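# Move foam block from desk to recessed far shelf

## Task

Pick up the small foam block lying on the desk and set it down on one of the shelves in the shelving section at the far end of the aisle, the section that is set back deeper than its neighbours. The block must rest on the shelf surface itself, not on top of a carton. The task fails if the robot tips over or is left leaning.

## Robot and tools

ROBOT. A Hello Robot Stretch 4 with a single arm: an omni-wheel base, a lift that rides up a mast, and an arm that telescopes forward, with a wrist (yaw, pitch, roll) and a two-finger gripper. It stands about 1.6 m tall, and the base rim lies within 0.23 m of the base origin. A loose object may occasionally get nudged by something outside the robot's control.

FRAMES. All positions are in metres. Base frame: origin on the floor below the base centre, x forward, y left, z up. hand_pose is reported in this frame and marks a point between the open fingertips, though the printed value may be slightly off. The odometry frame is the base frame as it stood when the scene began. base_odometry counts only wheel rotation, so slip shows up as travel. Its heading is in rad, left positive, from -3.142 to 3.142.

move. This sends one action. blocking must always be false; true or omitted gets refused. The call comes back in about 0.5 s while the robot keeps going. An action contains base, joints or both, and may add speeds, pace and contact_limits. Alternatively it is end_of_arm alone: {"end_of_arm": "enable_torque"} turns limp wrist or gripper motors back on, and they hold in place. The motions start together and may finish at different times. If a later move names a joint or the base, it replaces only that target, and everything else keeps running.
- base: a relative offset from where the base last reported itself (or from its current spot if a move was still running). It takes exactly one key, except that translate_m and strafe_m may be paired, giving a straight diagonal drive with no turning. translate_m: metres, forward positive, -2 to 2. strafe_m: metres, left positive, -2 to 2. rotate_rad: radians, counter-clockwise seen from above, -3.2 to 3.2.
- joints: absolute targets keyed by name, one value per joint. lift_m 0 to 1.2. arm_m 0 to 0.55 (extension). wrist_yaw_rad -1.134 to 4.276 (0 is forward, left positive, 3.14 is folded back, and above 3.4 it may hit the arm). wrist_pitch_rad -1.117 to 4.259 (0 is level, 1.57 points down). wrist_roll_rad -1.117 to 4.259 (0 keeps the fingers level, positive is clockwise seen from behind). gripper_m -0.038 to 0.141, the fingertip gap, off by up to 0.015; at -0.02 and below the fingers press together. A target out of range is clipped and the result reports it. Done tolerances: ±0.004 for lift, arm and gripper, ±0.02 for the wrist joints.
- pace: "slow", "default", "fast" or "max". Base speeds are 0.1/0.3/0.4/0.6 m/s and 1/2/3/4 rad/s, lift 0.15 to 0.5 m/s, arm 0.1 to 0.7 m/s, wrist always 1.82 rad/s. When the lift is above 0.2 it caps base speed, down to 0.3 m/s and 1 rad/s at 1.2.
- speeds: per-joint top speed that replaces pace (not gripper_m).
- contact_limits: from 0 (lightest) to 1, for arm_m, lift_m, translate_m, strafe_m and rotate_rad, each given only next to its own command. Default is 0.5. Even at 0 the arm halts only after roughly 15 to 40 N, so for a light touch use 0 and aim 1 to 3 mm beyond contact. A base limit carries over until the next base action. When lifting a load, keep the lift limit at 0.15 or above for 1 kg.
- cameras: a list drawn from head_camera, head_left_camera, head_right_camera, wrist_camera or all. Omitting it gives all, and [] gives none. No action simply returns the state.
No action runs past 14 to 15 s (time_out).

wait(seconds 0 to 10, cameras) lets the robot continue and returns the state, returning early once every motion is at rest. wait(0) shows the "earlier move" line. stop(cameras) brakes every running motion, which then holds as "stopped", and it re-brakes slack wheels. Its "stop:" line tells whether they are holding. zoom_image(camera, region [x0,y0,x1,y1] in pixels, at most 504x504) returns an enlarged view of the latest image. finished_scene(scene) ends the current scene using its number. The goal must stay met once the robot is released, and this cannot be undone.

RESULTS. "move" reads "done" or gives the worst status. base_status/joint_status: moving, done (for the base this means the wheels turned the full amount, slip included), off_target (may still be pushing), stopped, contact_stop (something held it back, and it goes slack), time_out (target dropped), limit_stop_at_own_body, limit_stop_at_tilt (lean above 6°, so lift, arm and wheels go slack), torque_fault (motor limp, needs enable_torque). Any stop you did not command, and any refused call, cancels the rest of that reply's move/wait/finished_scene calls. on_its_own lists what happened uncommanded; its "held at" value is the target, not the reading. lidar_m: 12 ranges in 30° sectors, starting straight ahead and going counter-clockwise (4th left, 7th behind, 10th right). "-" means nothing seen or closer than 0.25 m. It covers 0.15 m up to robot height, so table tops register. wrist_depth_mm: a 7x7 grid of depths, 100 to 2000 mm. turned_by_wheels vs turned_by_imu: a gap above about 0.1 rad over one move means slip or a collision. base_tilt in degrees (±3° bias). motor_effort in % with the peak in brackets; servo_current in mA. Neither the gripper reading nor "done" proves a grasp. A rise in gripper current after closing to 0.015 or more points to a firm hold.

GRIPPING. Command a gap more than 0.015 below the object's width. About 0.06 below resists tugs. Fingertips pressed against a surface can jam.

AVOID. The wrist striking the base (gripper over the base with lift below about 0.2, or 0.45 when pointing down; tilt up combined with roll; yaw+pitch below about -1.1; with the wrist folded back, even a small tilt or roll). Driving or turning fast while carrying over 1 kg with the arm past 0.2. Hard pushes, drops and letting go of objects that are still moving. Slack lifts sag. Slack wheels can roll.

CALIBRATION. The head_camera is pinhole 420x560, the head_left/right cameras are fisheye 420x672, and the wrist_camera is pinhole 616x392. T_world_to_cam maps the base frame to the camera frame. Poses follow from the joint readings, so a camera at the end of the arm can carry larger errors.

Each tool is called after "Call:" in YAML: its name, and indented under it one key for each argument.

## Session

Call:
move:
  joints: {"lift_m": 0.85, "wrist_yaw_rad": 0, "wrist_pitch_rad": 0.5, "gripper_m": 0.135}
  pace: "fast"
  blocking: false
  cameras: ["head_camera","head_left_camera","head_right_camera"]

Scene clock: 0.50 s.
move: moving
base_odometry: x=+0.000 y=+0.000 heading=+0.000
turned_by_wheels: +0.000
turned_by_imu: +0.000
base_tilt: forward=+0.2 right=+1.3
lidar_m: 2.07 2.07 2.44 1.38 1.38 1.68 2.09 2.11 1.60 1.41 1.40 2.40
base_status: not commanded
joint_positions: lift_m=+0.311 arm_m=+0.002 wrist_yaw_rad=+2.413 wrist_pitch_rad=+0.496 wrist_roll_rad=+0.000 gripper_m=+0.076
joint_status: lift_m moving; wrist_yaw_rad moving; wrist_pitch_rad moving; gripper_m moving
measured_speeds: translate_m=+0.000 strafe_m=+0.000 rotate_rad=+0.000 lift_m=+0.248 arm_m=+0.000 wrist_yaw_rad=-1.806 wrist_pitch_rad=+0.242 wrist_roll_rad=+0.000
motor_effort: lift_m=+27(27) arm_m=-4(4) wheel_0=+0(0) wheel_1=-1(1) wheel_2=+0(0)
servo_current: wrist_yaw_rad=78(117) wrist_pitch_rad=39(65) wrist_roll_rad=26(33) gripper_m=78(78)
hand_pose: x=+0.0422 y=+0.2341 z=+0.3521 quat_wxyz=(+0.345, -0.229, +0.087, +0.906) (m; base frame)
wrist_depth_mm: - - - - - - - / 1983 - - - - - - / 1397 1397 1464 1464 1537 1537 1576 / 1025 1042 1042 1042 1078 1078 1098 / 798 798 820 820 842 842 842 / 647 654 198 676 198 683 691 / 325 301 585 - 564 591 597
pictures: head_camera, head_left_camera, head_right_camera

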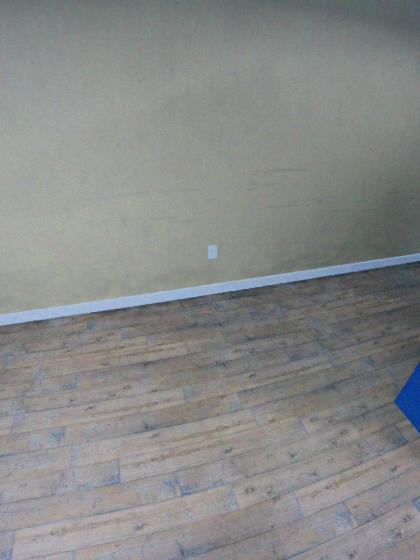

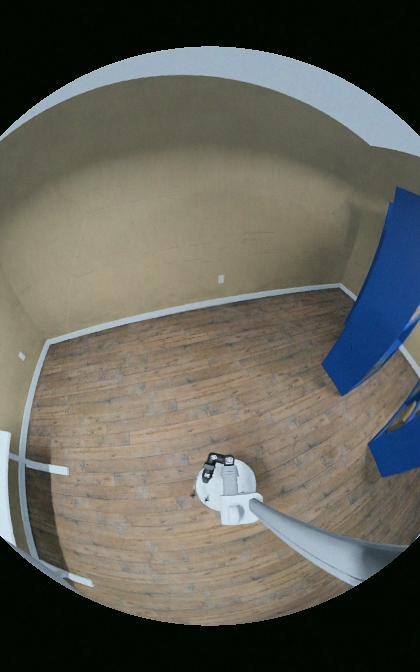

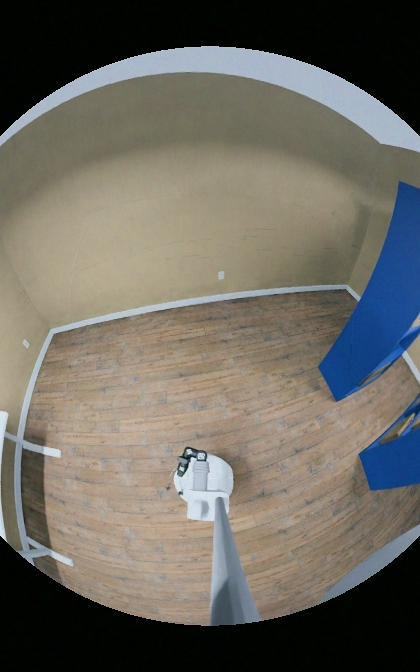

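Call:
move:
  base: {"rotate_rad": 1.81}
  pace: "fast"
  blocking: false
  cameras: []

Call:
wait:
  seconds: 4
  cameras: ["head_camera","wrist_camera"]

Scene clock: 16.97 s.
earlier move: done
move: moving
base_odometry: x=+0.000 y=+0.000 heading=+0.268
turned_by_wheels: +0.268
turned_by_imu: +0.263
base_tilt: forward=+0.4 right=+1.5
lidar_m: 2.07 2.17 1.46 1.36 1.48 2.20 2.13 2.21 1.42 1.41 1.45 2.13
base_status: rotate_rad moving
joint_positions: lift_m=+0.850 arm_m=+0.002 wrist_yaw_rad=+0.003 wrist_pitch_rad=+0.500 wrist_roll_rad=+0.000 gripper_m=+0.135
joint_status: all done
measured_speeds: translate_m=+0.001 strafe_m=+0.001 rotate_rad=+1.018 lift_m=+0.000 arm_m=+0.000 wrist_yaw_rad=+0.000 wrist_pitch_rad=+0.000 wrist_roll_rad=+0.000
motor_effort: lift_m=+24(24) arm_m=-4(4) wheel_0=-7(7) wheel_1=-7(7) wheel_2=-9(9)
servo_current: wrist_yaw_rad=33(46) wrist_pitch_rad=39(46) wrist_roll_rad=33(33) gripper_m=39(52)
hand_pose: x=+0.4266 y=-0.0866 z=+0.8897 quat_wxyz=(+0.969, +0.000, +0.247, +0.002) (m; base frame)
wrist_depth_mm: - - - - - - - / - - - - - - - / - - - - - - - / - - - - - - - / 1618 1661 1708 1708 1756 1756 1756 / 1336 198 1281 1430 204 1397 1397 / 1182 1118 1205 - 1205 1205 1255
pictures: none
No camera images: "cameras" was empty.

Scene clock: 18.63 s.
earlier move: done
base_odometry: x=+0.000 y=+0.000 heading=+1.810
turned_by_wheels: +1.542
turned_by_imu: +1.522
base_tilt: forward=+0.4 right=+1.4
lidar_m: 1.36 1.44 2.19 2.11 2.23 1.43 1.39 1.45 2.17 2.08 2.15 2.29
base_status: done
joint_positions: lift_m=+0.850 arm_m=+0.002 wrist_yaw_rad=+0.003 wrist_pitch_rad=+0.500 wrist_roll_rad=+0.000 gripper_m=+0.135
joint_status: all done
measured_speeds: all 0
motor_effort: lift_m=+23(24) arm_m=-4(4) wheel_0=-2(9) wheel_1=-2(8) wheel_2=-1(10)
servo_current: wrist_yaw_rad=39(46) wrist_pitch_rad=39(52) wrist_roll_rad=26(39) gripper_m=39(52)
hand_pose: x=+0.4266 y=-0.0866 z=+0.8897 quat_wxyz=(+0.969, +0.000, +0.247, +0.002) (m; base frame)
wrist_depth_mm: - - - - - - - / - - - - - - - / - - - - - - - / - - - - - - - / 1618 1661 1708 1661 1708 1756 1756 / 1366 198 1308 1430 204 1464 1430 / 1182 1138 1205 - 1255 1205 1229
wait: 1.67 of 4 s (the move ended)
pictures: head_camera, wrist_camera
camera_calibration:
wrist_camera: T_world_to_cam=[[-0.0180561, -0.997965, 0.0611533, -0.155839], [-0.498567, -0.0440298, -0.865733, 1.0321], [0.866663, -0.0461208, -0.496757, 0.297977], [0, 0, 0, 1]] pos_world=[0.253511, -0.0963358, 1.05108]

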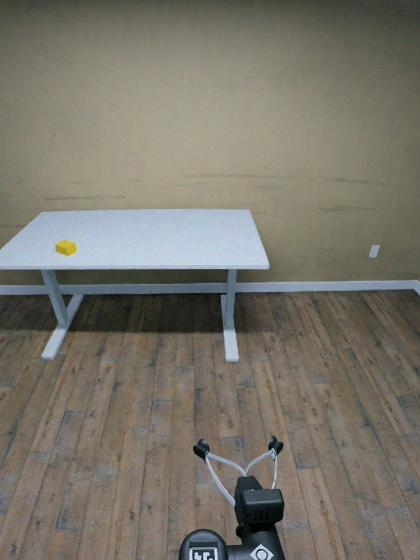

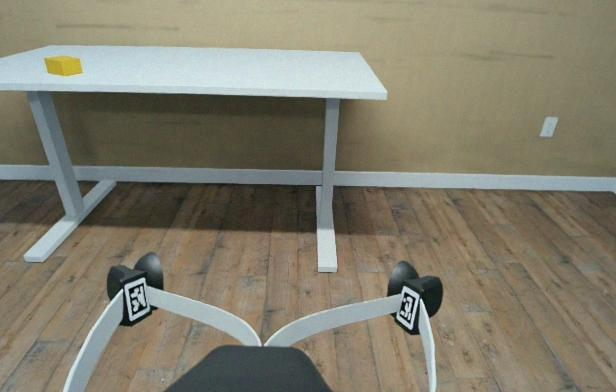

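Call:
move:
  base: {"translate_m": 0.78, "strafe_m": 0.81}
  joints: {"arm_m": 0.2}
  pace: "fast"
  blocking: false
  cameras: []

Call:
wait:
  seconds: 6
  cameras: ["wrist_camera","head_camera"]

Scene clock: 31.77 s.
move: moving
base_odometry: x=-0.039 y=+0.023 heading=+1.809
turned_by_wheels: +0.000
turned_by_imu: -0.001
base_tilt: forward=+0.5 right=+1.3
lidar_m: 1.34 1.38 2.17 2.05 2.20 1.52 1.45 1.44 2.22 2.10 2.17 2.26
base_status: translate_m moving; strafe_m moving
joint_positions: lift_m=+0.850 arm_m=+0.081 wrist_yaw_rad=+0.003 wrist_pitch_rad=+0.500 wrist_roll_rad=+0.000 gripper_m=+0.135
joint_status: arm_m moving
measured_speeds: translate_m=+0.120 strafe_m=+0.125 rotate_rad=+0.001 lift_m=+0.000 arm_m=+0.297 wrist_yaw_rad=+0.000 wrist_pitch_rad=+0.000 wrist_roll_rad=+0.000
motor_effort: lift_m=+23(24) arm_m=+8(10) wheel_0=-5(6) wheel_1=+8(11) wheel_2=-8(8)
servo_current: wrist_yaw_rad=33(46) wrist_pitch_rad=26(52) wrist_roll_rad=26(33) gripper_m=46(52)
hand_pose: x=+0.5049 y=-0.0867 z=+0.8897 quat_wxyz=(+0.969, +0.000, +0.247, +0.001) (m; base frame)
wrist_depth_mm: - - - - - - - / - - - - - - - / - - - - - - - / - - - - - - - / 1618 1661 1708 1661 1756 1756 1756 / 1366 198 1281 1430 204 1397 1430 / 1182 1138 1205 - 1229 1205 1229
pictures: none
No camera images: "cameras" was empty.

Scene clock: 35.50 s.
earlier move: done
base_odometry: x=-0.971 y=+0.567 heading=+1.809
turned_by_wheels: +0.000
turned_by_imu: +0.002
base_tilt: forward=+0.3 right=+1.4
lidar_m: 0.62 0.60 1.39 1.29 1.36 1.92 2.17 2.44 3.02 2.86 0.87 0.65
base_status: done
joint_positions: lift_m=+0.850 arm_m=+0.200 wrist_yaw_rad=+0.003 wrist_pitch_rad=+0.500 wrist_roll_rad=+0.000 gripper_m=+0.135
joint_status: all done
measured_speeds: all 0
motor_effort: lift_m=+23(24) arm_m=+6(10) wheel_0=-1(7) wheel_1=+0(12) wheel_2=+0(9)
servo_current: wrist_yaw_rad=46(46) wrist_pitch_rad=26(52) wrist_roll_rad=26(39) gripper_m=46(59)
hand_pose: x=+0.6240 y=-0.0867 z=+0.8897 quat_wxyz=(+0.969, +0.000, +0.247, +0.001) (m; base frame)
wrist_depth_mm: - - - - - - - / - - - - - - - / - - - - - - - / - - - - - - - / - - 389 379 - - - / - 187 171 366 195 - - / - - - - - - -
wait: 3.73 of 6 s (the move ended)
pictures: head_camera, wrist_camera
camera_calibration:
wrist_camera: T_world_to_cam=[[-0.0184096, -0.99796, 0.0611269, -0.152085], [-0.498653, -0.0438265, -0.865693, 1.13058], [0.866606, -0.0464181, -0.496829, 0.126883], [0, 0, 0, 1]] pos_world=[0.451012, -0.0963351, 1.05108]

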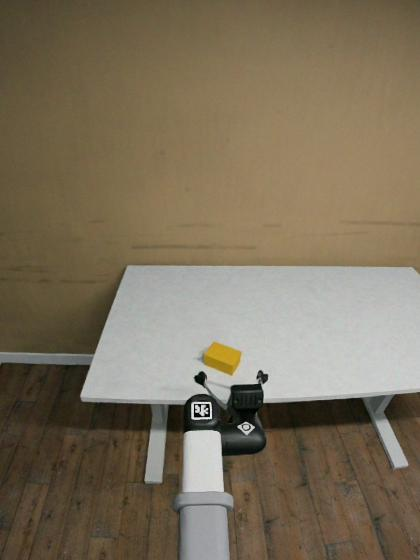

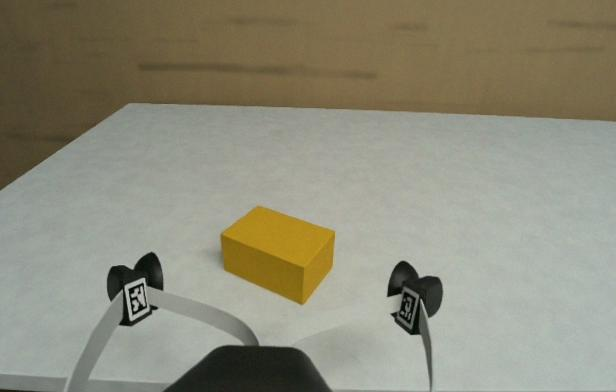

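Call:
move:
  base: {"translate_m": 0.202, "strafe_m": -0.27}
  joints: {"wrist_yaw_rad": 1.06}
  pace: "fast"
  blocking: false
  cameras: []

Call:
wait:
  seconds: 4
  cameras: ["wrist_camera","head_camera"]

Scene clock: 54.83 s.
move: moving
base_odometry: x=-0.943 y=+0.601 heading=+1.809
turned_by_wheels: +0.000
turned_by_imu: -0.001
base_tilt: forward=+0.4 right=+1.4
lidar_m: 0.58 0.62 1.43 1.32 1.40 1.94 2.19 2.44 2.96 2.84 0.84 0.61
base_status: translate_m moving; strafe_m moving
joint_positions: lift_m=+0.850 arm_m=+0.200 wrist_yaw_rad=+0.655 wrist_pitch_rad=+0.500 wrist_roll_rad=+0.000 gripper_m=+0.135
joint_status: wrist_yaw_rad moving
measured_speeds: translate_m=+0.103 strafe_m=-0.134 rotate_rad=+0.004 lift_m=+0.000 arm_m=+0.000 wrist_yaw_rad=+1.806 wrist_pitch_rad=+0.000 wrist_roll_rad=+0.000
motor_effort: lift_m=+23(23) arm_m=+7(7) wheel_0=+11(11) wheel_1=-5(6) wheel_2=-8(8)
servo_current: wrist_yaw_rad=111(124) wrist_pitch_rad=46(46) wrist_roll_rad=26(26) gripper_m=46(52)
hand_pose: x=+0.6246 y=+0.0849 z=+0.8897 quat_wxyz=(+0.917, -0.080, +0.234, +0.312) (m; base frame)
wrist_depth_mm: - 1397 - - - - - / - 1499 - - - - - / - 1661 - - - - - / - - - - - - - / - - - - - - - / 1366 192 171 - 195 296 - / 1182 1138 - - - 267 -
pictures: none
No camera images: "cameras" was empty.

Scene clock: 56.60 s.
earlier move: done
base_odometry: x=-0.757 y=+0.827 heading=+1.809
turned_by_wheels: +0.000
turned_by_imu: -0.001
base_tilt: forward=+0.3 right=+1.4
lidar_m: 0.41 0.45 0.61 1.58 1.65 2.27 2.37 2.50 2.73 2.61 0.59 0.44
base_status: done
joint_positions: lift_m=+0.850 arm_m=+0.200 wrist_yaw_rad=+1.057 wrist_pitch_rad=+0.500 wrist_roll_rad=+0.000 gripper_m=+0.135
joint_status: all done
measured_speeds: all 0
motor_effort: lift_m=+23(23) arm_m=+6(7) wheel_0=-1(13) wheel_1=-1(7) wheel_2=-1(9)
servo_current: wrist_yaw_rad=39(124) wrist_pitch_rad=59(59) wrist_roll_rad=26(33) gripper_m=39(52)
hand_pose: x=+0.5713 y=+0.1774 z=+0.8897 quat_wxyz=(+0.837, -0.125, +0.214, +0.488) (m; base frame)
wrist_depth_mm: - - - - - - - / - - - - - - - / - - - - - - - / - - - - - - - / 1537 - - - - - - / 1366 187 177 301 196 - - / 1182 - - - - - -
wait: 1.77 of 4 s (the move ended)
pictures: head_camera, wrist_camera
camera_calibration:
wrist_camera: T_world_to_cam=[[0.858369, -0.509378, 0.0611247, -0.477105], [-0.208433, -0.45512, -0.865691, 1.02299], [0.468783, 0.730343, -0.496832, 0.27437], [0, 0, 0, 1]] pos_world=[0.494138, 0.0221741, 1.05108]

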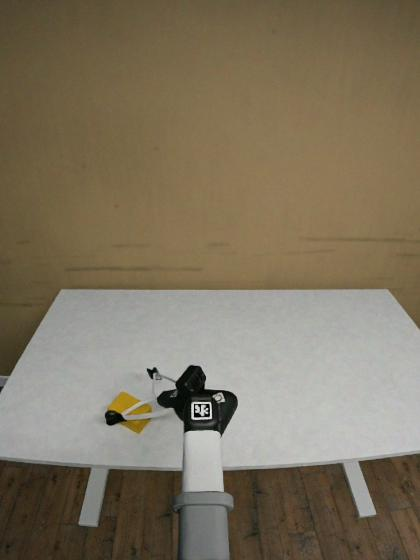

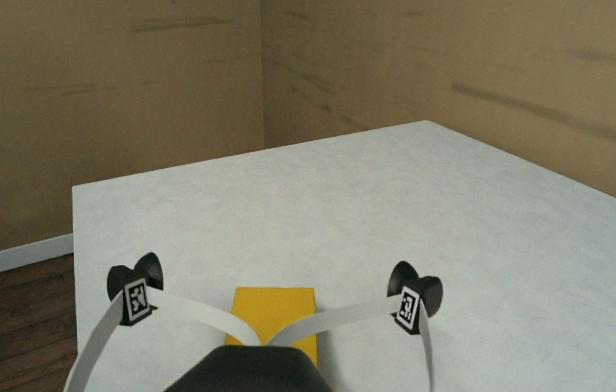

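Call:
move:
  joints: {"lift_m": 0.752}
  contact_limits: {"lift_m": 0.1}
  blocking: false
  cameras: []

Call:
wait:
  seconds: 2
  cameras: ["wrist_camera"]

Call:
move:
  joints: {"gripper_m": 0.018}
  blocking: false
  cameras: []

Call:
wait:
  seconds: 2.5
  cameras: ["wrist_camera"]

Scene clock: 67.53 s.
move: moving
base_odometry: x=-0.757 y=+0.827 heading=+1.809
turned_by_wheels: +0.000
turned_by_imu: -0.001
base_tilt: forward=+0.3 right=+1.4
lidar_m: 0.41 0.42 0.62 1.57 1.66 2.28 2.36 2.50 2.70 2.60 0.57 0.43
base_status: not commanded
joint_positions: lift_m=+0.811 arm_m=+0.200 wrist_yaw_rad=+1.057 wrist_pitch_rad=+0.500 wrist_roll_rad=+0.000 gripper_m=+0.135
joint_status: lift_m moving
measured_speeds: translate_m=+0.000 strafe_m=+0.000 rotate_rad=+0.000 lift_m=-0.149 arm_m=+0.000 wrist_yaw_rad=+0.000 wrist_pitch_rad=+0.000 wrist_roll_rad=+0.000
motor_effort: lift_m=+14(21) arm_m=+6(6) wheel_0=-1(1) wheel_1=-1(1) wheel_2=-1(1)
servo_current: wrist_yaw_rad=33(46) wrist_pitch_rad=52(52) wrist_roll_rad=26(33) gripper_m=39(52)
contact_limits: lift_m 0.1
hand_pose: x=+0.5713 y=+0.1774 z=+0.8512 quat_wxyz=(+0.837, -0.125, +0.214, +0.488) (m; base frame)
wrist_depth_mm: - - - - - - - / - - - - - - - / - - - - - - - / - - - - - - - / 1499 - - - - - - / 1336 187 182 259 195 - - / 1138 - - - - - -
pictures: none
No camera images: "cameras" was empty.

Scene clock: 68.47 s.
earlier move: done
base_odometry: x=-0.757 y=+0.827 heading=+1.809
turned_by_wheels: +0.000
turned_by_imu: +0.000
base_tilt: forward=+0.3 right=+1.3
lidar_m: 0.40 0.43 0.62 1.55 1.66 2.29 2.37 2.51 2.70 2.60 0.59 0.45
base_status: not commanded
joint_positions: lift_m=+0.752 arm_m=+0.200 wrist_yaw_rad=+1.057 wrist_pitch_rad=+0.500 wrist_roll_rad=+0.000 gripper_m=+0.135
joint_status: all done
measured_speeds: all 0
motor_effort: lift_m=+14(21) arm_m=+6(6) wheel_0=-1(1) wheel_1=-1(1) wheel_2=-1(1)
servo_current: wrist_yaw_rad=33(46) wrist_pitch_rad=39(52) wrist_roll_rad=26(33) gripper_m=46(52)
contact_limits: lift_m 0.1
hand_pose: x=+0.5713 y=+0.1774 z=+0.7924 quat_wxyz=(+0.837, -0.125, +0.214, +0.488) (m; base frame)
wrist_depth_mm: - - - - - - - / - - - - - - - / - - - - - - - / - - - 252 - - - / - - 208 211 - - - / 1205 186 185 188 195 - - / - - - - - - -
wait: 0.93 of 2 s (the move ended)
pictures: wrist_camera
camera_calibration:
wrist_camera: T_world_to_cam=[[0.858369, -0.509378, 0.0611247, -0.471243], [-0.208433, -0.45512, -0.865691, 0.938782], [0.468783, 0.730343, -0.496832, 0.225981], [0, 0, 0, 1]] pos_world=[0.494238, 0.0221741, 0.953775]

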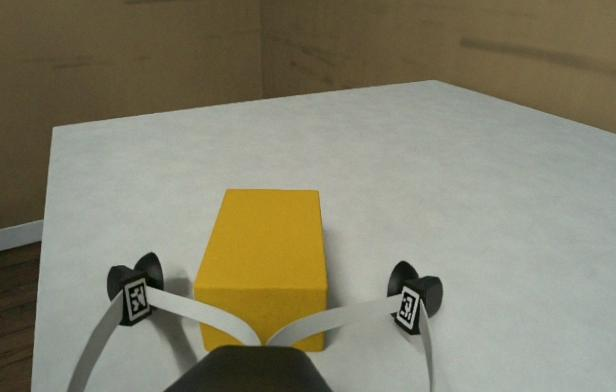

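Scene clock: 68.97 s.
move: moving
base_odometry: x=-0.757 y=+0.827 heading=+1.809
turned_by_wheels: +0.000
turned_by_imu: +0.000
base_tilt: forward=+0.5 right=+1.4
lidar_m: 0.40 0.46 0.62 1.58 1.67 2.29 2.36 2.51 2.72 2.57 0.60 0.43
base_status: not commanded
joint_positions: lift_m=+0.752 arm_m=+0.200 wrist_yaw_rad=+1.057 wrist_pitch_rad=+0.500 wrist_roll_rad=+0.000 gripper_m=+0.122
joint_status: gripper_m moving
measured_speeds: all 0
motor_effort: lift_m=+14(14) arm_m=+6(6) wheel_0=-1(1) wheel_1=-1(1) wheel_2=-1(1)
servo_current: wrist_yaw_rad=39(52) wrist_pitch_rad=39(52) wrist_roll_rad=33(39) gripper_m=85(85)
contact_limits: lift_m 0.1
hand_pose: x=+0.5713 y=+0.1774 z=+0.7924 quat_wxyz=(+0.837, -0.125, +0.214, +0.488) (m; base frame)
wrist_depth_mm: - - - - - - - / - - - - - - - / - - - - - - - / - - - 253 - - - / - - 208 210 - - - / 1205 189 186 189 194 - - / 1042 - - - - - -
pictures: none
No camera images: "cameras" was empty.

Scene clock: 70.53 s.
earlier move: done
base_odometry: x=-0.757 y=+0.827 heading=+1.809
turned_by_wheels: +0.000
turned_by_imu: +0.000
base_tilt: forward=+0.2 right=+1.3
lidar_m: 0.41 0.42 0.59 1.58 1.67 2.28 2.36 2.49 2.72 2.59 0.60 0.43
base_status: not commanded
joint_positions: lift_m=+0.752 arm_m=+0.200 wrist_yaw_rad=+1.057 wrist_pitch_rad=+0.500 wrist_roll_rad=+0.000 gripper_m=+0.019
joint_status: all done
measured_speeds: all 0
motor_effort: lift_m=+14(14) arm_m=+6(6) wheel_0=-1(1) wheel_1=-1(1) wheel_2=-1(1)
servo_current: wrist_yaw_rad=33(52) wrist_pitch_rad=52(59) wrist_roll_rad=33(39) gripper_m=117(221)
contact_limits: lift_m 0.1
hand_pose: x=+0.5713 y=+0.1774 z=+0.7924 quat_wxyz=(+0.837, -0.125, +0.214, +0.488) (m; base frame)
wrist_depth_mm: - - - - - - - / - - - - - - - / - - - - - - - / - - - 237 - - - / 1430 - 195 198 - - - / 1205 175 173 175 181 - - / 1008 - - 149 - - -
wait: 1.57 of 2.5 s (the move ended)
pictures: wrist_camera
camera_calibration:
wrist_camera: T_world_to_cam=[[0.858369, -0.509378, 0.0611247, -0.471243], [-0.208433, -0.45512, -0.865691, 0.938782], [0.468783, 0.730343, -0.496832, 0.225981], [0, 0, 0, 1]] pos_world=[0.494238, 0.0221741, 0.953775]

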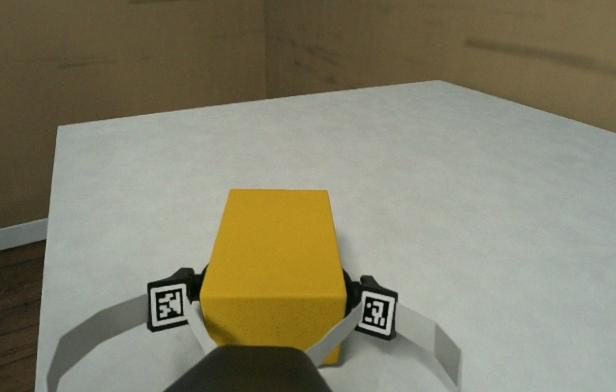

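Call:
move:
  joints: {"lift_m": 0.87, "arm_m": 0.0}
  base: {"translate_m": -1.0, "strafe_m": -0.529}
  pace: "fast"
  blocking: false
  cameras: []

Call:
wait:
  seconds: 1.2
  cameras: []

Call:
move:
  joints: {"wrist_yaw_rad": 0.0}
  blocking: false
  cameras: []

Call:
wait:
  seconds: 4
  cameras: []

Call:
move:
  base: {"rotate_rad": 3.14}
  pace: "fast"
  blocking: false
  cameras: []

Call:
wait:
  seconds: 5
  cameras: ["head_camera","head_left_camera","wrist_camera"]

Scene clock: 92.00 s.
move: moving
base_odometry: x=-0.721 y=+0.787 heading=+1.809
turned_by_wheels: +0.000
turned_by_imu: -0.001
base_tilt: forward=+0.3 right=+1.4
lidar_m: 0.47 0.47 0.68 1.59 1.65 2.30 2.31 2.43 2.68 2.56 0.66 0.49
base_status: translate_m moving; strafe_m moving
joint_positions: lift_m=+0.817 arm_m=+0.122 wrist_yaw_rad=+1.057 wrist_pitch_rad=+0.500 wrist_roll_rad=+0.000 gripper_m=+0.019
joint_status: lift_m moving; arm_m moving
joint sent to its limit — arm_m, lower limit.
measured_speeds: translate_m=-0.180 strafe_m=-0.095 rotate_rad=-0.004 lift_m=+0.237 arm_m=-0.297 wrist_yaw_rad=+0.000 wrist_pitch_rad=+0.000 wrist_roll_rad=+0.000
motor_effort: lift_m=+25(27) arm_m=-6(10) wheel_0=-4(5) wheel_1=-11(11) wheel_2=+11(11)
servo_current: wrist_yaw_rad=46(46) wrist_pitch_rad=33(52) wrist_roll_rad=26(33) gripper_m=111(117)
hand_pose: x=+0.4931 y=+0.1774 z=+0.8566 quat_wxyz=(+0.837, -0.125, +0.214, +0.488) (m; base frame)
wrist_depth_mm: - - - 1756 - - - / - - - 1863 - - - / - - - - - - - / - - - 237 - - - / 1537 1576 195 198 - - - / 1255 181 174 175 181 - - / 1098 1118 1078 149 - - -
pictures: none
No camera images: "cameras" was empty.

Scene clock: 93.20 s.
earlier move: moving
base_odometry: x=-0.432 y=+0.460 heading=+1.809
turned_by_wheels: +0.000
turned_by_imu: -0.001
base_tilt: forward=+0.4 right=+1.4
lidar_m: 0.81 0.89 1.92 1.80 1.89 2.60 1.94 2.03 2.50 2.37 2.38 0.86
base_status: translate_m moving; strafe_m moving
joint_positions: lift_m=+0.870 arm_m=+0.002 wrist_yaw_rad=+1.057 wrist_pitch_rad=+0.500 wrist_roll_rad=+0.000 gripper_m=+0.019
joint_status: all done
joint sent to its limit — arm_m, lower limit.
measured_speeds: translate_m=-0.353 strafe_m=-0.187 rotate_rad=+0.001 lift_m=+0.000 arm_m=+0.000 wrist_yaw_rad=+0.000 wrist_pitch_rad=+0.000 wrist_roll_rad=+0.000
motor_effort: lift_m=+24(27) arm_m=-6(10) wheel_0=-5(5) wheel_1=-6(11) wheel_2=+6(12)
servo_current: wrist_yaw_rad=33(46) wrist_pitch_rad=52(52) wrist_roll_rad=33(33) gripper_m=104(124)
hand_pose: x=+0.3740 y=+0.1774 z=+0.9096 quat_wxyz=(+0.837, -0.125, +0.214, +0.488) (m; base frame)
wrist_depth_mm: - - - - - - - / - - - - - - - / - - - - - - - / - - - 250 - - - / 1661 1708 213 198 1756 1661 - / 1366 181 175 175 182 1499 1366 / 1182 1182 1160 150 1229 1182 1255
wait: 1.20 s; no rest
pictures: none
No camera images: "cameras" was empty.

Scene clock: 93.70 s.
move: moving
base_odometry: x=-0.300 y=+0.311 heading=+1.809
turned_by_wheels: +0.000
turned_by_imu: +0.000
base_tilt: forward=+0.4 right=+1.3
lidar_m: 1.00 1.04 2.01 1.87 1.99 1.86 1.78 1.82 2.37 2.27 2.36 1.03
base_status: translate_m moving; strafe_m moving
joint_positions: lift_m=+0.870 arm_m=+0.002 wrist_yaw_rad=+0.457 wrist_pitch_rad=+0.500 wrist_roll_rad=+0.000 gripper_m=+0.019
joint_status: wrist_yaw_rad moving
measured_speeds: translate_m=-0.353 strafe_m=-0.187 rotate_rad=+0.001 lift_m=+0.000 arm_m=+0.000 wrist_yaw_rad=-1.804 wrist_pitch_rad=+0.000 wrist_roll_rad=+0.000
motor_effort: lift_m=+24(24) arm_m=-6(7) wheel_0=-4(4) wheel_1=-6(6) wheel_2=+6(7)
servo_current: wrist_yaw_rad=111(117) wrist_pitch_rad=46(52) wrist_roll_rad=26(33) gripper_m=117(117)
hand_pose: x=+0.4391 y=+0.0333 z=+0.9096 quat_wxyz=(+0.944, -0.056, +0.241, +0.220) (m; base frame)
wrist_depth_mm: - - - - - - - / - - - - - - - / - - - - - - - / 1983 - - 249 - - - / 1661 1708 213 198 1808 1661 - / 1366 181 175 175 182 1499 1499 / 1160 1182 1160 149 1229 1182 1229
pictures: none
No camera images: "cameras" was empty.

Scene clock: 95.60 s.
earlier move: done
base_odometry: x=-0.007 y=-0.020 heading=+1.809
turned_by_wheels: +0.000
turned_by_imu: -0.001
base_tilt: forward=+0.3 right=+1.4
lidar_m: 1.38 1.46 2.18 2.09 2.20 1.43 1.38 1.40 2.20 2.07 2.17 2.31
base_status: done
joint_positions: lift_m=+0.870 arm_m=+0.002 wrist_yaw_rad=+0.003 wrist_pitch_rad=+0.500 wrist_roll_rad=+0.000 gripper_m=+0.019
joint_status: all done
measured_speeds: all 0
motor_effort: lift_m=+24(24) arm_m=-6(7) wheel_0=-4(5) wheel_1=+0(8) wheel_2=-2(7)
servo_current: wrist_yaw_rad=46(117) wrist_pitch_rad=39(52) wrist_roll_rad=26(33) gripper_m=111(124)
hand_pose: x=+0.4267 y=-0.0866 z=+0.9096 quat_wxyz=(+0.969, +0.000, +0.247, +0.002) (m; base frame)
wrist_depth_mm: - - - - - - - / - - - - - - - / - - - - - - - / - - - 251 - - - / 1708 1661 213 198 1756 1756 1756 / 1366 181 175 175 183 1499 1430 / 1182 1182 1160 150 1229 1182 1255
wait: 1.90 of 4 s (the move ended)
pictures: none
No camera images: "cameras" was empty.

Scene clock: 96.10 s.
move: moving
base_odometry: x=-0.007 y=-0.020 heading=+2.069
turned_by_wheels: +0.260
turned_by_imu: +0.256
base_tilt: forward=+0.3 right=+1.4
lidar_m: 1.38 1.64 2.09 2.10 2.46 1.40 1.40 2.46 2.08 2.08 2.41 1.38
base_status: rotate_rad moving
joint_positions: lift_m=+0.870 arm_m=+0.002 wrist_yaw_rad=+0.003 wrist_pitch_rad=+0.500 wrist_roll_rad=+0.000 gripper_m=+0.019
joint_status: not commanded
measured_speeds: translate_m=-0.001 strafe_m=+0.000 rotate_rad=+0.982 lift_m=+0.000 arm_m=+0.000 wrist_yaw_rad=+0.000 wrist_pitch_rad=+0.000 wrist_roll_rad=+0.000
motor_effort: lift_m=+24(24) arm_m=-6(6) wheel_0=-6(7) wheel_1=-7(7) wheel_2=-7(9)
servo_current: wrist_yaw_rad=33(39) wrist_pitch_rad=39(52) wrist_roll_rad=26(39) gripper_m=117(124)
hand_pose: x=+0.4267 y=-0.0866 z=+0.9096 quat_wxyz=(+0.969, +0.000, +0.247, +0.002) (m; base frame)
wrist_depth_mm: - - - - - - - / - - - - - - - / - - - - - - - / - - - 251 - - - / 1708 1661 212 198 1756 1756 1808 / 1397 181 174 175 182 1499 1464 / 1160 1182 1138 149 1205 1182 1281
pictures: none
No camera images: "cameras" was empty.

Scene clock: 98.47 s.
earlier move: done
base_odometry: x=-0.007 y=-0.020 heading=-1.335
turned_by_wheels: +2.879
turned_by_imu: +2.842
base_tilt: forward=+0.2 right=+1.3
lidar_m: 1.37 1.39 2.20 2.10 2.17 2.35 1.39 1.44 2.20 2.06 2.18 1.44
base_status: done
joint_positions: lift_m=+0.870 arm_m=+0.002 wrist_yaw_rad=+0.003 wrist_pitch_rad=+0.500 wrist_roll_rad=+0.000 gripper_m=+0.019
joint_status: not commanded
measured_speeds: all 0
motor_effort: lift_m=+23(24) arm_m=-6(6) wheel_0=-3(9) wheel_1=-1(8) wheel_2=+0(10)
servo_current: wrist_yaw_rad=33(46) wrist_pitch_rad=46(52) wrist_roll_rad=33(39) gripper_m=111(124)
hand_pose: x=+0.4267 y=-0.0866 z=+0.9096 quat_wxyz=(+0.969, +0.000, +0.247, +0.002) (m; base frame)
wrist_depth_mm: - - - - - - - / - - - - - - - / - - - - - - - / - - 1808 252 - - - / 1618 - 204 198 - 1756 1756 / 1366 181 174 175 183 1499 1430 / 1160 1182 1160 149 1205 1205 1255
wait: 2.37 of 5 s (the move ended)
pictures: head_camera, head_left_camera, wrist_camera
camera_calibration:
wrist_camera: T_world_to_cam=[[-0.0181732, -0.997965, 0.0611181, -0.156991], [-0.498839, -0.0439265, -0.865581, 1.04943], [0.866504, -0.0462185, -0.497025, 0.308057], [0, 0, 0, 1]] pos_world=[0.253711, -0.0963355, 1.07108]

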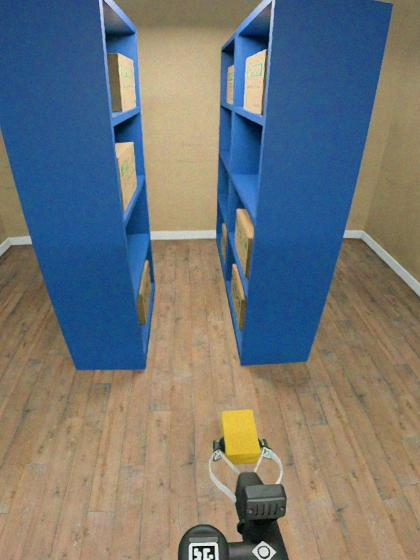

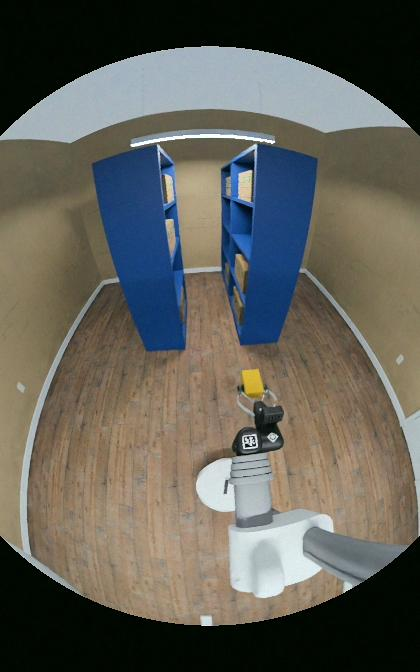

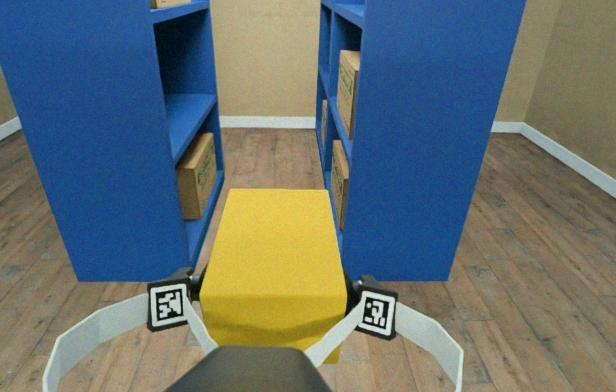

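Call:
move:
  base: {"rotate_rad": 0.055}
  blocking: false
  cameras: []

Call:
wait:
  seconds: 1.0
  cameras: []

Call:
move:
  base: {"translate_m": 0.95, "strafe_m": -0.032}
  pace: "fast"
  blocking: false
  cameras: []

Call:
wait:
  seconds: 4
  cameras: ["head_camera"]

Scene clock: 114.30 s.
move: moving
base_odometry: x=-0.007 y=-0.020 heading=-1.280
turned_by_wheels: +0.055
turned_by_imu: +0.054
base_tilt: forward=+0.4 right=+1.4
lidar_m: 1.38 1.42 2.19 2.10 2.21 1.45 1.42 1.48 2.15 2.09 2.19 1.39
base_status: rotate_rad moving
joint_positions: lift_m=+0.870 arm_m=+0.002 wrist_yaw_rad=+0.003 wrist_pitch_rad=+0.500 wrist_roll_rad=+0.000 gripper_m=+0.019
joint_status: not commanded
measured_speeds: all 0
motor_effort: lift_m=+23(23) arm_m=-6(6) wheel_0=-1(7) wheel_1=+0(6) wheel_2=+0(6)
servo_current: wrist_yaw_rad=39(46) wrist_pitch_rad=46(46) wrist_roll_rad=26(33) gripper_m=111(124)
hand_pose: x=+0.4267 y=-0.0866 z=+0.9096 quat_wxyz=(+0.969, +0.000, +0.247, +0.001) (m; base frame)
wrist_depth_mm: - - - - - - - / - - - - 1576 - - / - - - - 1808 - - / - - 1708 252 1618 - - / 1661 - 196 198 - 1808 1756 / 1366 182 175 175 182 1499 1464 / 1160 1182 1138 149 1229 1160 1281
pictures: none
No camera images: "cameras" was empty.

Scene clock: 114.43 s.
earlier move: done
base_odometry: x=-0.007 y=-0.020 heading=-1.280
turned_by_wheels: +0.000
turned_by_imu: +0.000
base_tilt: forward=+0.2 right=+1.2
lidar_m: 1.38 1.43 2.15 2.08 2.18 1.46 1.41 1.51 2.16 2.08 2.22 1.40
base_status: done
joint_positions: lift_m=+0.870 arm_m=+0.002 wrist_yaw_rad=+0.003 wrist_pitch_rad=+0.500 wrist_roll_rad=+0.000 gripper_m=+0.019
joint_status: not commanded
measured_speeds: all 0
motor_effort: lift_m=+23(23) arm_m=-6(6) wheel_0=-1(7) wheel_1=+0(6) wheel_2=+1(6)
servo_current: wrist_yaw_rad=33(46) wrist_pitch_rad=33(46) wrist_roll_rad=26(33) gripper_m=111(124)
hand_pose: x=+0.4267 y=-0.0866 z=+0.9096 quat_wxyz=(+0.969, +0.000, +0.247, +0.001) (m; base frame)
wrist_depth_mm: - - - - - - - / - - - - 1537 - - / - - - - 1756 - - / - - 1756 251 1661 - - / 1661 - 195 198 - 1808 1808 / 1366 181 174 175 182 1537 1464 / 1160 1182 1160 150 1205 1182 1255
wait: 0.13 of 1 s (the move ended)
pictures: none
No camera images: "cameras" was empty.

Scene clock: 114.93 s.
move: moving
base_odometry: x=+0.004 y=-0.062 heading=-1.280
turned_by_wheels: +0.000
turned_by_imu: -0.001
base_tilt: forward=+0.3 right=+1.4
lidar_m: 1.33 1.37 2.16 2.10 2.19 2.35 1.45 1.54 2.19 2.07 2.19 1.38
base_status: translate_m moving; strafe_m moving
joint_positions: lift_m=+0.870 arm_m=+0.002 wrist_yaw_rad=+0.003 wrist_pitch_rad=+0.500 wrist_roll_rad=+0.000 gripper_m=+0.019
joint_status: not commanded
measured_speeds: translate_m=+0.165 strafe_m=-0.005 rotate_rad=-0.003 lift_m=+0.000 arm_m=+0.000 wrist_yaw_rad=+0.000 wrist_pitch_rad=+0.000 wrist_roll_rad=+0.000
motor_effort: lift_m=+23(23) arm_m=-6(6) wheel_0=+7(8) wheel_1=+8(8) wheel_2=-12(12)
servo_current: wrist_yaw_rad=39(46) wrist_pitch_rad=39(59) wrist_roll_rad=26(33) gripper_m=117(124)
hand_pose: x=+0.4267 y=-0.0866 z=+0.9096 quat_wxyz=(+0.969, +0.000, +0.247, +0.001) (m; base frame)
wrist_depth_mm: - - - - 1756 - - / - - - - 1397 - - / - - - - 1397 - - / - - 1708 252 1336 - - / 1661 - 196 198 - 1708 1756 / 1366 181 175 175 182 1499 1464 / 1160 1160 1160 149 1205 1182 1281
pictures: none
No camera images: "cameras" was empty.

Scene clock: 118.30 s.
earlier move: done
base_odometry: x=+0.236 y=-0.939 heading=-1.279
turned_by_wheels: +0.000
turned_by_imu: -0.001
base_tilt: forward=+0.3 right=+1.4
lidar_m: 1.15 0.52 0.61 2.10 2.22 3.09 3.19 2.50 2.19 2.07 0.59 0.51
base_status: done
joint_positions: lift_m=+0.870 arm_m=+0.002 wrist_yaw_rad=+0.003 wrist_pitch_rad=+0.500 wrist_roll_rad=+0.000 gripper_m=+0.019
joint_status: not commanded
measured_speeds: all 0
motor_effort: lift_m=+23(23) arm_m=-6(6) wheel_0=+1(9) wheel_1=+2(8) wheel_2=+1(12)
servo_current: wrist_yaw_rad=33(52) wrist_pitch_rad=26(59) wrist_roll_rad=39(39) gripper_m=117(124)
hand_pose: x=+0.4267 y=-0.0866 z=+0.9096 quat_wxyz=(+0.969, +0.000, +0.247, +0.001) (m; base frame)
wrist_depth_mm: 574 - - - 1308 - - / - - - - 1060 - - / 1160 - - - 831 750 676 / - - - 251 820 554 559 / - 1138 204 198 798 530 512 / - 179 174 175 183 580 289 / 135 917 185 149 878 332 298
wait: 3.37 of 4 s (the move ended)
pictures: head_camera

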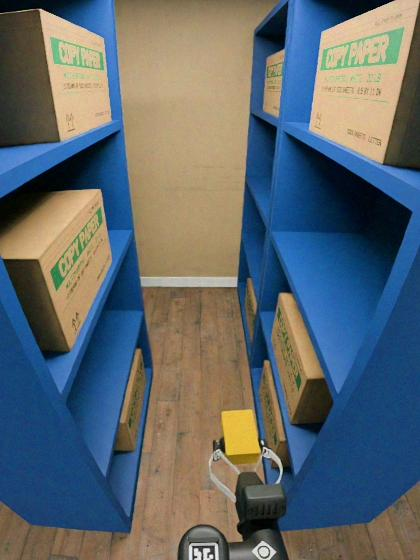

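Call:
move:
  base: {"translate_m": 1.7}
  pace: "fast"
  blocking: false
  cameras: []

Call:
wait:
  seconds: 7
  cameras: ["head_left_camera"]

Scene clock: 126.27 s.
move: moving
base_odometry: x=+0.248 y=-0.981 heading=-1.279
turned_by_wheels: +0.000
turned_by_imu: -0.001
base_tilt: forward=+0.3 right=+1.4
lidar_m: 1.16 0.48 0.57 2.10 2.22 3.10 3.25 2.57 2.18 2.09 0.55 0.47
base_status: translate_m moving
joint_positions: lift_m=+0.870 arm_m=+0.002 wrist_yaw_rad=+0.003 wrist_pitch_rad=+0.500 wrist_roll_rad=+0.000 gripper_m=+0.019
joint_status: not commanded
measured_speeds: translate_m=+0.164 strafe_m=+0.000 rotate_rad=+0.004 lift_m=+0.000 arm_m=+0.000 wrist_yaw_rad=+0.000 wrist_pitch_rad=+0.000 wrist_roll_rad=+0.000
motor_effort: lift_m=+23(23) arm_m=-6(6) wheel_0=+6(9) wheel_1=+4(7) wheel_2=-9(12)
servo_current: wrist_yaw_rad=46(46) wrist_pitch_rad=26(52) wrist_roll_rad=33(33) gripper_m=117(117)
hand_pose: x=+0.4267 y=-0.0866 z=+0.9096 quat_wxyz=(+0.969, +0.000, +0.247, +0.001) (m; base frame)
wrist_depth_mm: 591 - - - 991 - - / - - - - - - - / - - - - 809 707 - / - - - 251 778 554 559 / - 1118 204 198 768 492 477 / - 179 174 175 183 530 521 / 135 1025 1160 150 831 569 291
pictures: none
No camera images: "cameras" was empty.

Scene clock: 131.50 s.
earlier move: done
base_odometry: x=+0.724 y=-2.568 heading=-1.279
turned_by_wheels: +0.000
turned_by_imu: -0.003
base_tilt: forward=+0.5 right=+1.4
lidar_m: 0.50 0.61 0.74 0.69 0.46 0.41 1.22 0.43 0.30 0.27 0.30 0.45
base_status: done
joint_positions: lift_m=+0.870 arm_m=+0.002 wrist_yaw_rad=+0.003 wrist_pitch_rad=+0.500 wrist_roll_rad=+0.000 gripper_m=+0.019
joint_status: not commanded
measured_speeds: all 0
motor_effort: lift_m=+23(23) arm_m=-6(6) wheel_0=+1(9) wheel_1=+1(8) wheel_2=+1(12)
servo_current: wrist_yaw_rad=39(46) wrist_pitch_rad=46(59) wrist_roll_rad=33(33) gripper_m=111(130)
hand_pose: x=+0.4267 y=-0.0866 z=+0.9096 quat_wxyz=(+0.969, +0.000, +0.247, +0.001) (m; base frame)
wrist_depth_mm: 338 334 332 330 330 329 324 / 359 357 357 355 355 353 338 / 389 387 387 384 382 382 338 / 424 424 413 404 421 415 357 / 462 459 213 198 459 439 392 / - 176 174 175 182 445 433 / - - - 149 - 473 488
wait: 5.23 of 7 s (the move ended)
pictures: head_left_camera

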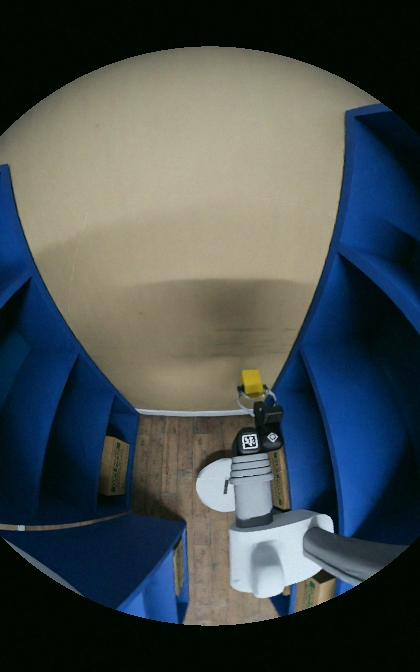

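Call:
move:
  base: {"rotate_rad": 1.585}
  joints: {"lift_m": 1.085}
  blocking: false
  cameras: []

Call:
wait:
  seconds: 4
  cameras: ["head_camera","wrist_camera"]

Scene clock: 137.67 s.
move: moving
base_odometry: x=+0.724 y=-2.568 heading=-1.019
turned_by_wheels: +0.260
turned_by_imu: +0.255
base_tilt: forward=+0.4 right=+1.6
lidar_m: 0.58 0.70 0.71 0.65 0.39 0.59 0.65 0.33 0.27 0.27 0.34 0.58
base_status: rotate_rad moving
joint_positions: lift_m=+0.909 arm_m=+0.002 wrist_yaw_rad=+0.003 wrist_pitch_rad=+0.500 wrist_roll_rad=+0.000 gripper_m=+0.019
joint_status: lift_m moving
measured_speeds: translate_m=+0.000 strafe_m=-0.001 rotate_rad=+0.989 lift_m=+0.149 arm_m=+0.000 wrist_yaw_rad=+0.000 wrist_pitch_rad=+0.000 wrist_roll_rad=+0.000
motor_effort: lift_m=+24(26) arm_m=-6(6) wheel_0=-7(8) wheel_1=-4(8) wheel_2=-7(8)
servo_current: wrist_yaw_rad=33(46) wrist_pitch_rad=33(52) wrist_roll_rad=33(33) gripper_m=117(124)
hand_pose: x=+0.4267 y=-0.0867 z=+0.9488 quat_wxyz=(+0.969, +0.000, +0.247, +0.001) (m; base frame)
wrist_depth_mm: 384 359 343 327 312 297 289 / 415 394 370 351 334 319 306 / 449 430 402 379 359 343 324 / - 459 430 389 389 366 351 / - - 198 198 424 399 379 / - 177 174 175 183 430 415 / - - - 149 - 452 445
pictures: none
No camera images: "cameras" was empty.

Scene clock: 139.23 s.
earlier move: done
base_odometry: x=+0.724 y=-2.568 heading=+0.305
turned_by_wheels: +1.325
turned_by_imu: +1.308
base_tilt: forward=+0.2 right=+1.3
lidar_m: 0.72 0.46 0.42 1.20 0.44 0.33 0.28 0.34 0.41 0.58 0.60 0.73
base_status: done
joint_positions: lift_m=+1.085 arm_m=+0.002 wrist_yaw_rad=+0.003 wrist_pitch_rad=+0.500 wrist_roll_rad=+0.000 gripper_m=+0.019
joint_status: all done
measured_speeds: all 0
motor_effort: lift_m=+24(26) arm_m=-6(6) wheel_0=-3(9) wheel_1=+0(8) wheel_2=-1(9)
servo_current: wrist_yaw_rad=33(52) wrist_pitch_rad=33(52) wrist_roll_rad=26(33) gripper_m=111(124)
hand_pose: x=+0.4267 y=-0.0867 z=+1.1246 quat_wxyz=(+0.969, +0.000, +0.247, +0.001) (m; base frame)
wrist_depth_mm: 488 - - - - 866 - / 500 - - - - 931 - / 535 - - - - - - / 585 - - 237 - - - / - - 195 198 - - - / - 176 174 175 181 1025 699 / - - - 150 - - -
wait: 1.57 of 4 s (the move ended)
pictures: head_camera, wrist_camera
camera_calibration:
wrist_camera: T_world_to_cam=[[-0.0183958, -0.99796, 0.0611304, -0.170084], [-0.498846, -0.0438261, -0.865582, 1.23546], [0.866495, -0.0464178, -0.497022, 0.414847], [0, 0, 0, 1]] pos_world=[0.253712, -0.0963351, 1.28598]

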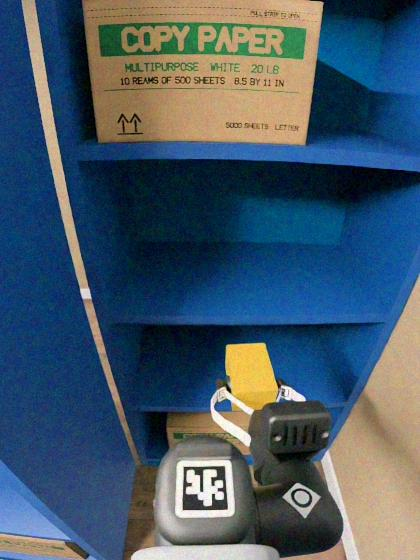

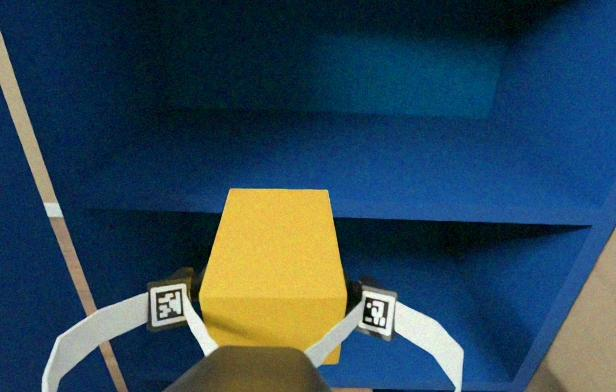

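Call:
move:
  base: {"translate_m": 0.25}
  joints: {"arm_m": 0.29, "lift_m": 1.06}
  contact_limits: {"arm_m": 0.1}
  blocking: false
  cameras: []

Call:
wait:
  seconds: 4
  cameras: ["wrist_camera","head_camera"]

Scene clock: 150.40 s.
move: moving
base_odometry: x=+0.755 y=-2.558 heading=+0.305
turned_by_wheels: +0.000
turned_by_imu: -0.001
base_tilt: forward=+0.3 right=+1.3
lidar_m: 0.67 0.45 0.39 1.09 0.50 0.35 0.32 0.36 0.48 0.58 0.61 0.71
base_status: translate_m moving
joint_positions: lift_m=+1.061 arm_m=+0.054 wrist_yaw_rad=+0.003 wrist_pitch_rad=+0.500 wrist_roll_rad=+0.000 gripper_m=+0.019
joint_status: lift_m moving; arm_m moving
measured_speeds: translate_m=+0.123 strafe_m=+0.000 rotate_rad=-0.006 lift_m=-0.025 arm_m=+0.198 wrist_yaw_rad=+0.000 wrist_pitch_rad=+0.000 wrist_roll_rad=+0.000
motor_effort: lift_m=+13(23) arm_m=+6(10) wheel_0=+5(6) wheel_1=+6(7) wheel_2=-11(11)
servo_current: wrist_yaw_rad=33(46) wrist_pitch_rad=46(52) wrist_roll_rad=20(33) gripper_m=117(124)
contact_limits: arm_m 0.1
hand_pose: x=+0.4786 y=-0.0867 z=+1.1010 quat_wxyz=(+0.969, +0.000, +0.247, +0.001) (m; base frame)
wrist_depth_mm: 500 - - - - 798 - / 484 - - - - - - / 484 - - - - - - / 508 - - 237 - - - / - - 195 198 - - - / - 176 174 175 181 - - / - - - 149 - 139 -
pictures: none
No camera images: "cameras" was empty.

Scene clock: 152.20 s.
earlier move: done
base_odometry: x=+0.963 y=-2.493 heading=+0.306
turned_by_wheels: +0.000
turned_by_imu: -0.001
base_tilt: forward=+0.5 right=+1.5
lidar_m: 0.47 0.44 0.32 0.30 0.80 0.56 0.54 0.57 0.61 0.58 0.62 0.48
base_status: done
joint_positions: lift_m=+1.060 arm_m=+0.290 wrist_yaw_rad=+0.003 wrist_pitch_rad=+0.500 wrist_roll_rad=+0.000 gripper_m=+0.019
joint_status: all done
measured_speeds: all 0
motor_effort: lift_m=+15(23) arm_m=+6(10) wheel_0=+2(7) wheel_1=+1(7) wheel_2=+0(11)
servo_current: wrist_yaw_rad=39(46) wrist_pitch_rad=39(59) wrist_roll_rad=26(33) gripper_m=104(130)
contact_limits: arm_m 0.1
hand_pose: x=+0.7140 y=-0.0867 z=+1.1003 quat_wxyz=(+0.969, +0.000, +0.247, +0.001) (m; base frame)
wrist_depth_mm: 389 384 382 382 379 377 379 / 413 413 413 410 410 404 404 / 445 449 445 445 442 442 439 / 473 484 477 466 473 477 477 / 407 413 204 198 427 433 418 / 336 182 175 175 185 357 357 / 286 291 286 150 301 293 310
wait: 1.80 of 4 s (the move ended)
pictures: head_camera, wrist_camera
camera_calibration:
wrist_camera: T_world_to_cam=[[-0.0183957, -0.99796, 0.0611313, -0.16332], [-0.498889, -0.0438247, -0.865557, 1.35782], [0.866471, -0.0464202, -0.497065, 0.153942], [0, 0, 0, 1]] pos_world=[0.541012, -0.0963351, 1.26178]

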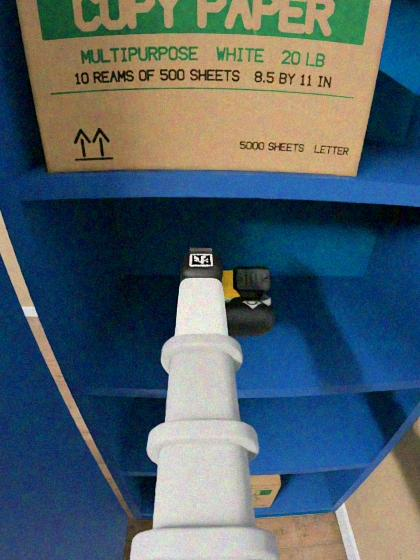

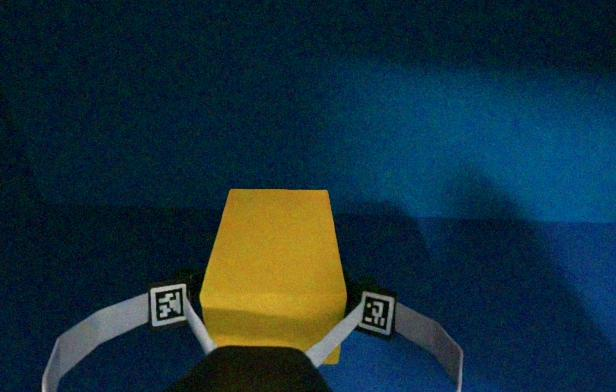

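Call:
move:
  joints: {"lift_m": 0.985}
  contact_limits: {"lift_m": 0.0}
  speeds: {"lift_m": 0.12}
  blocking: false
  cameras: []

Call:
wait:
  seconds: 2
  cameras: ["wrist_camera"]

Call:
move:
  joints: {"lift_m": 0.973}
  contact_limits: {"lift_m": 0.0}
  speeds: {"lift_m": 0.03}
  blocking: false
  cameras: []

Call:
wait:
  seconds: 1.5
  cameras: ["wrist_camera"]

Call:
zoom_image:
  camera: "wrist_camera"
  region: [112, 140, 420, 392]

Scene clock: 164.93 s.
move: moving
base_odometry: x=+0.963 y=-2.493 heading=+0.306
turned_by_wheels: +0.000
turned_by_imu: -0.001
base_tilt: forward=+0.3 right=+1.3
lidar_m: 0.47 0.43 0.32 0.32 0.79 0.56 0.54 0.59 0.61 0.58 0.63 0.49
base_status: not commanded
joint_positions: lift_m=+1.023 arm_m=+0.290 wrist_yaw_rad=+0.003 wrist_pitch_rad=+0.500 wrist_roll_rad=+0.000 gripper_m=+0.019
joint_status: lift_m moving
measured_speeds: translate_m=+0.000 strafe_m=+0.000 rotate_rad=+0.000 lift_m=-0.120 arm_m=+0.000 wrist_yaw_rad=+0.000 wrist_pitch_rad=+0.000 wrist_roll_rad=+0.000
motor_effort: lift_m=+13(15) arm_m=+6(6) wheel_0=+2(2) wheel_1=+1(1) wheel_2=+0(0)
servo_current: wrist_yaw_rad=33(46) wrist_pitch_rad=33(46) wrist_roll_rad=33(33) gripper_m=117(117)
contact_limits: arm_m 0.1; lift_m 0
hand_pose: x=+0.7140 y=-0.0867 z=+1.0629 quat_wxyz=(+0.969, +0.000, +0.247, +0.001) (m; base frame)
wrist_depth_mm: 387 382 384 382 382 377 379 / 413 413 413 410 407 404 404 / 445 445 442 442 442 439 439 / 439 449 452 442 462 462 462 / 351 359 205 198 373 377 379 / 293 180 174 175 185 310 312 / 244 252 248 149 262 254 271
pictures: none
No camera images: "cameras" was empty.

Scene clock: 165.73 s.
earlier move: done
base_odometry: x=+0.963 y=-2.493 heading=+0.306
turned_by_wheels: +0.000
turned_by_imu: +0.000
base_tilt: forward=+0.3 right=+1.4
lidar_m: 0.44 0.43 0.31 0.31 0.78 0.57 0.54 0.56 0.61 0.57 0.62 0.49
base_status: not commanded
joint_positions: lift_m=+0.985 arm_m=+0.290 wrist_yaw_rad=+0.003 wrist_pitch_rad=+0.500 wrist_roll_rad=+0.000 gripper_m=+0.019
joint_status: all done
measured_speeds: all 0
motor_effort: lift_m=+14(16) arm_m=+6(6) wheel_0=+2(2) wheel_1=+1(1) wheel_2=+0(0)
servo_current: wrist_yaw_rad=26(46) wrist_pitch_rad=39(52) wrist_roll_rad=26(33) gripper_m=111(124)
contact_limits: arm_m 0.1; lift_m 0
hand_pose: x=+0.7140 y=-0.0867 z=+1.0253 quat_wxyz=(+0.969, +0.000, +0.247, +0.001) (m; base frame)
wrist_depth_mm: 389 384 384 382 379 377 379 / 415 413 415 410 407 404 402 / 439 439 445 445 442 439 436 / 368 373 375 366 389 397 399 / 291 297 205 198 307 310 315 / 241 181 174 175 185 255 257 / 202 208 204 149 215 211 224
wait: 0.80 of 2 s (the move ended)
pictures: wrist_camera
camera_calibration:
wrist_camera: T_world_to_cam=[[-0.0183957, -0.99796, 0.0611313, -0.158736], [-0.498889, -0.0438247, -0.865557, 1.29291], [0.866471, -0.0464202, -0.497065, 0.116662], [0, 0, 0, 1]] pos_world=[0.541012, -0.0963351, 1.18678]

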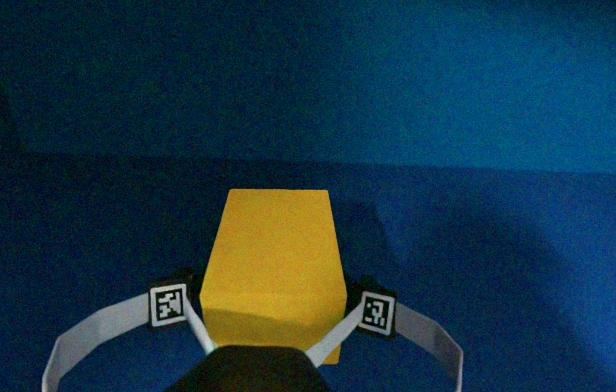

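Scene clock: 166.23 s.
move: moving
base_odometry: x=+0.963 y=-2.493 heading=+0.306
turned_by_wheels: +0.000
turned_by_imu: +0.000
base_tilt: forward=+0.4 right=+1.4
lidar_m: 0.46 0.43 0.30 0.31 0.78 0.55 0.54 0.55 0.62 0.58 0.63 0.48
base_status: not commanded
joint_positions: lift_m=+0.973 arm_m=+0.290 wrist_yaw_rad=+0.003 wrist_pitch_rad=+0.500 wrist_roll_rad=+0.000 gripper_m=+0.019
joint_status: lift_m moving
measured_speeds: translate_m=+0.000 strafe_m=+0.000 rotate_rad=+0.000 lift_m=-0.002 arm_m=+0.000 wrist_yaw_rad=+0.000 wrist_pitch_rad=+0.000 wrist_roll_rad=+0.000
motor_effort: lift_m=+15(16) arm_m=+6(6) wheel_0=+2(2) wheel_1=+1(1) wheel_2=+0(0)
servo_current: wrist_yaw_rad=39(39) wrist_pitch_rad=39(46) wrist_roll_rad=20(33) gripper_m=111(117)
contact_limits: arm_m 0.1; lift_m 0
hand_pose: x=+0.7140 y=-0.0867 z=+1.0133 quat_wxyz=(+0.969, +0.000, +0.247, +0.001) (m; base frame)
wrist_depth_mm: 387 384 382 382 377 379 377 / 413 413 413 410 407 407 404 / 436 439 439 439 433 439 439 / 343 349 351 327 364 373 377 / 273 278 204 198 287 291 293 / 227 180 174 176 185 239 240 / 188 196 191 185 202 196 210
pictures: none
No camera images: "cameras" was empty.

Scene clock: 166.53 s.
earlier move: done
base_odometry: x=+0.963 y=-2.493 heading=+0.306
turned_by_wheels: +0.000
turned_by_imu: +0.000
base_tilt: forward=+0.4 right=+1.5
lidar_m: 0.47 0.44 0.30 0.32 0.79 0.58 0.52 0.57 0.60 0.57 0.61 0.49
base_status: not commanded
joint_positions: lift_m=+0.973 arm_m=+0.290 wrist_yaw_rad=+0.003 wrist_pitch_rad=+0.500 wrist_roll_rad=+0.000 gripper_m=+0.019
joint_status: all done
measured_speeds: all 0
motor_effort: lift_m=+15(16) arm_m=+6(6) wheel_0=+2(2) wheel_1=+1(1) wheel_2=+0(0)
servo_current: wrist_yaw_rad=39(39) wrist_pitch_rad=46(46) wrist_roll_rad=26(33) gripper_m=117(124)
contact_limits: arm_m 0.1; lift_m 0
hand_pose: x=+0.7140 y=-0.0867 z=+1.0133 quat_wxyz=(+0.969, +0.000, +0.247, +0.001) (m; base frame)
wrist_depth_mm: 389 382 387 382 379 377 379 / 415 413 413 410 407 407 404 / 436 439 439 439 433 439 436 / 343 349 353 327 364 373 377 / 273 277 205 198 289 291 294 / 226 181 175 175 185 239 241 / 188 196 191 184 202 196 210
wait: 0.30 of 1.5 s (the move ended)
pictures: wrist_camera
camera_calibration:
wrist_camera: T_world_to_cam=[[-0.0183957, -0.99796, 0.0611313, -0.158002], [-0.498889, -0.0438247, -0.865557, 1.28252], [0.866471, -0.0464202, -0.497065, 0.110697], [0, 0, 0, 1]] pos_world=[0.541012, -0.0963351, 1.17478]

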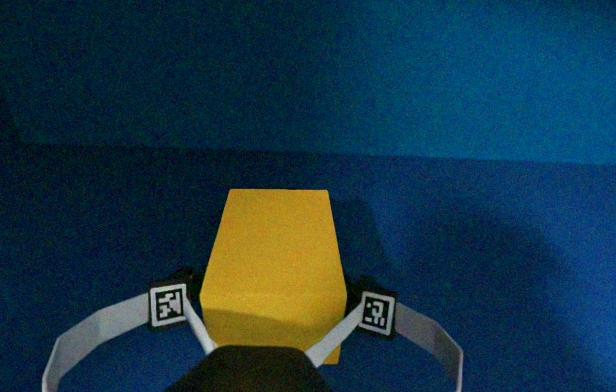

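Scaled by 1.636.

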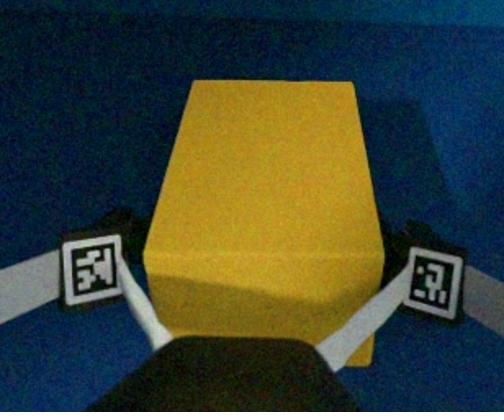

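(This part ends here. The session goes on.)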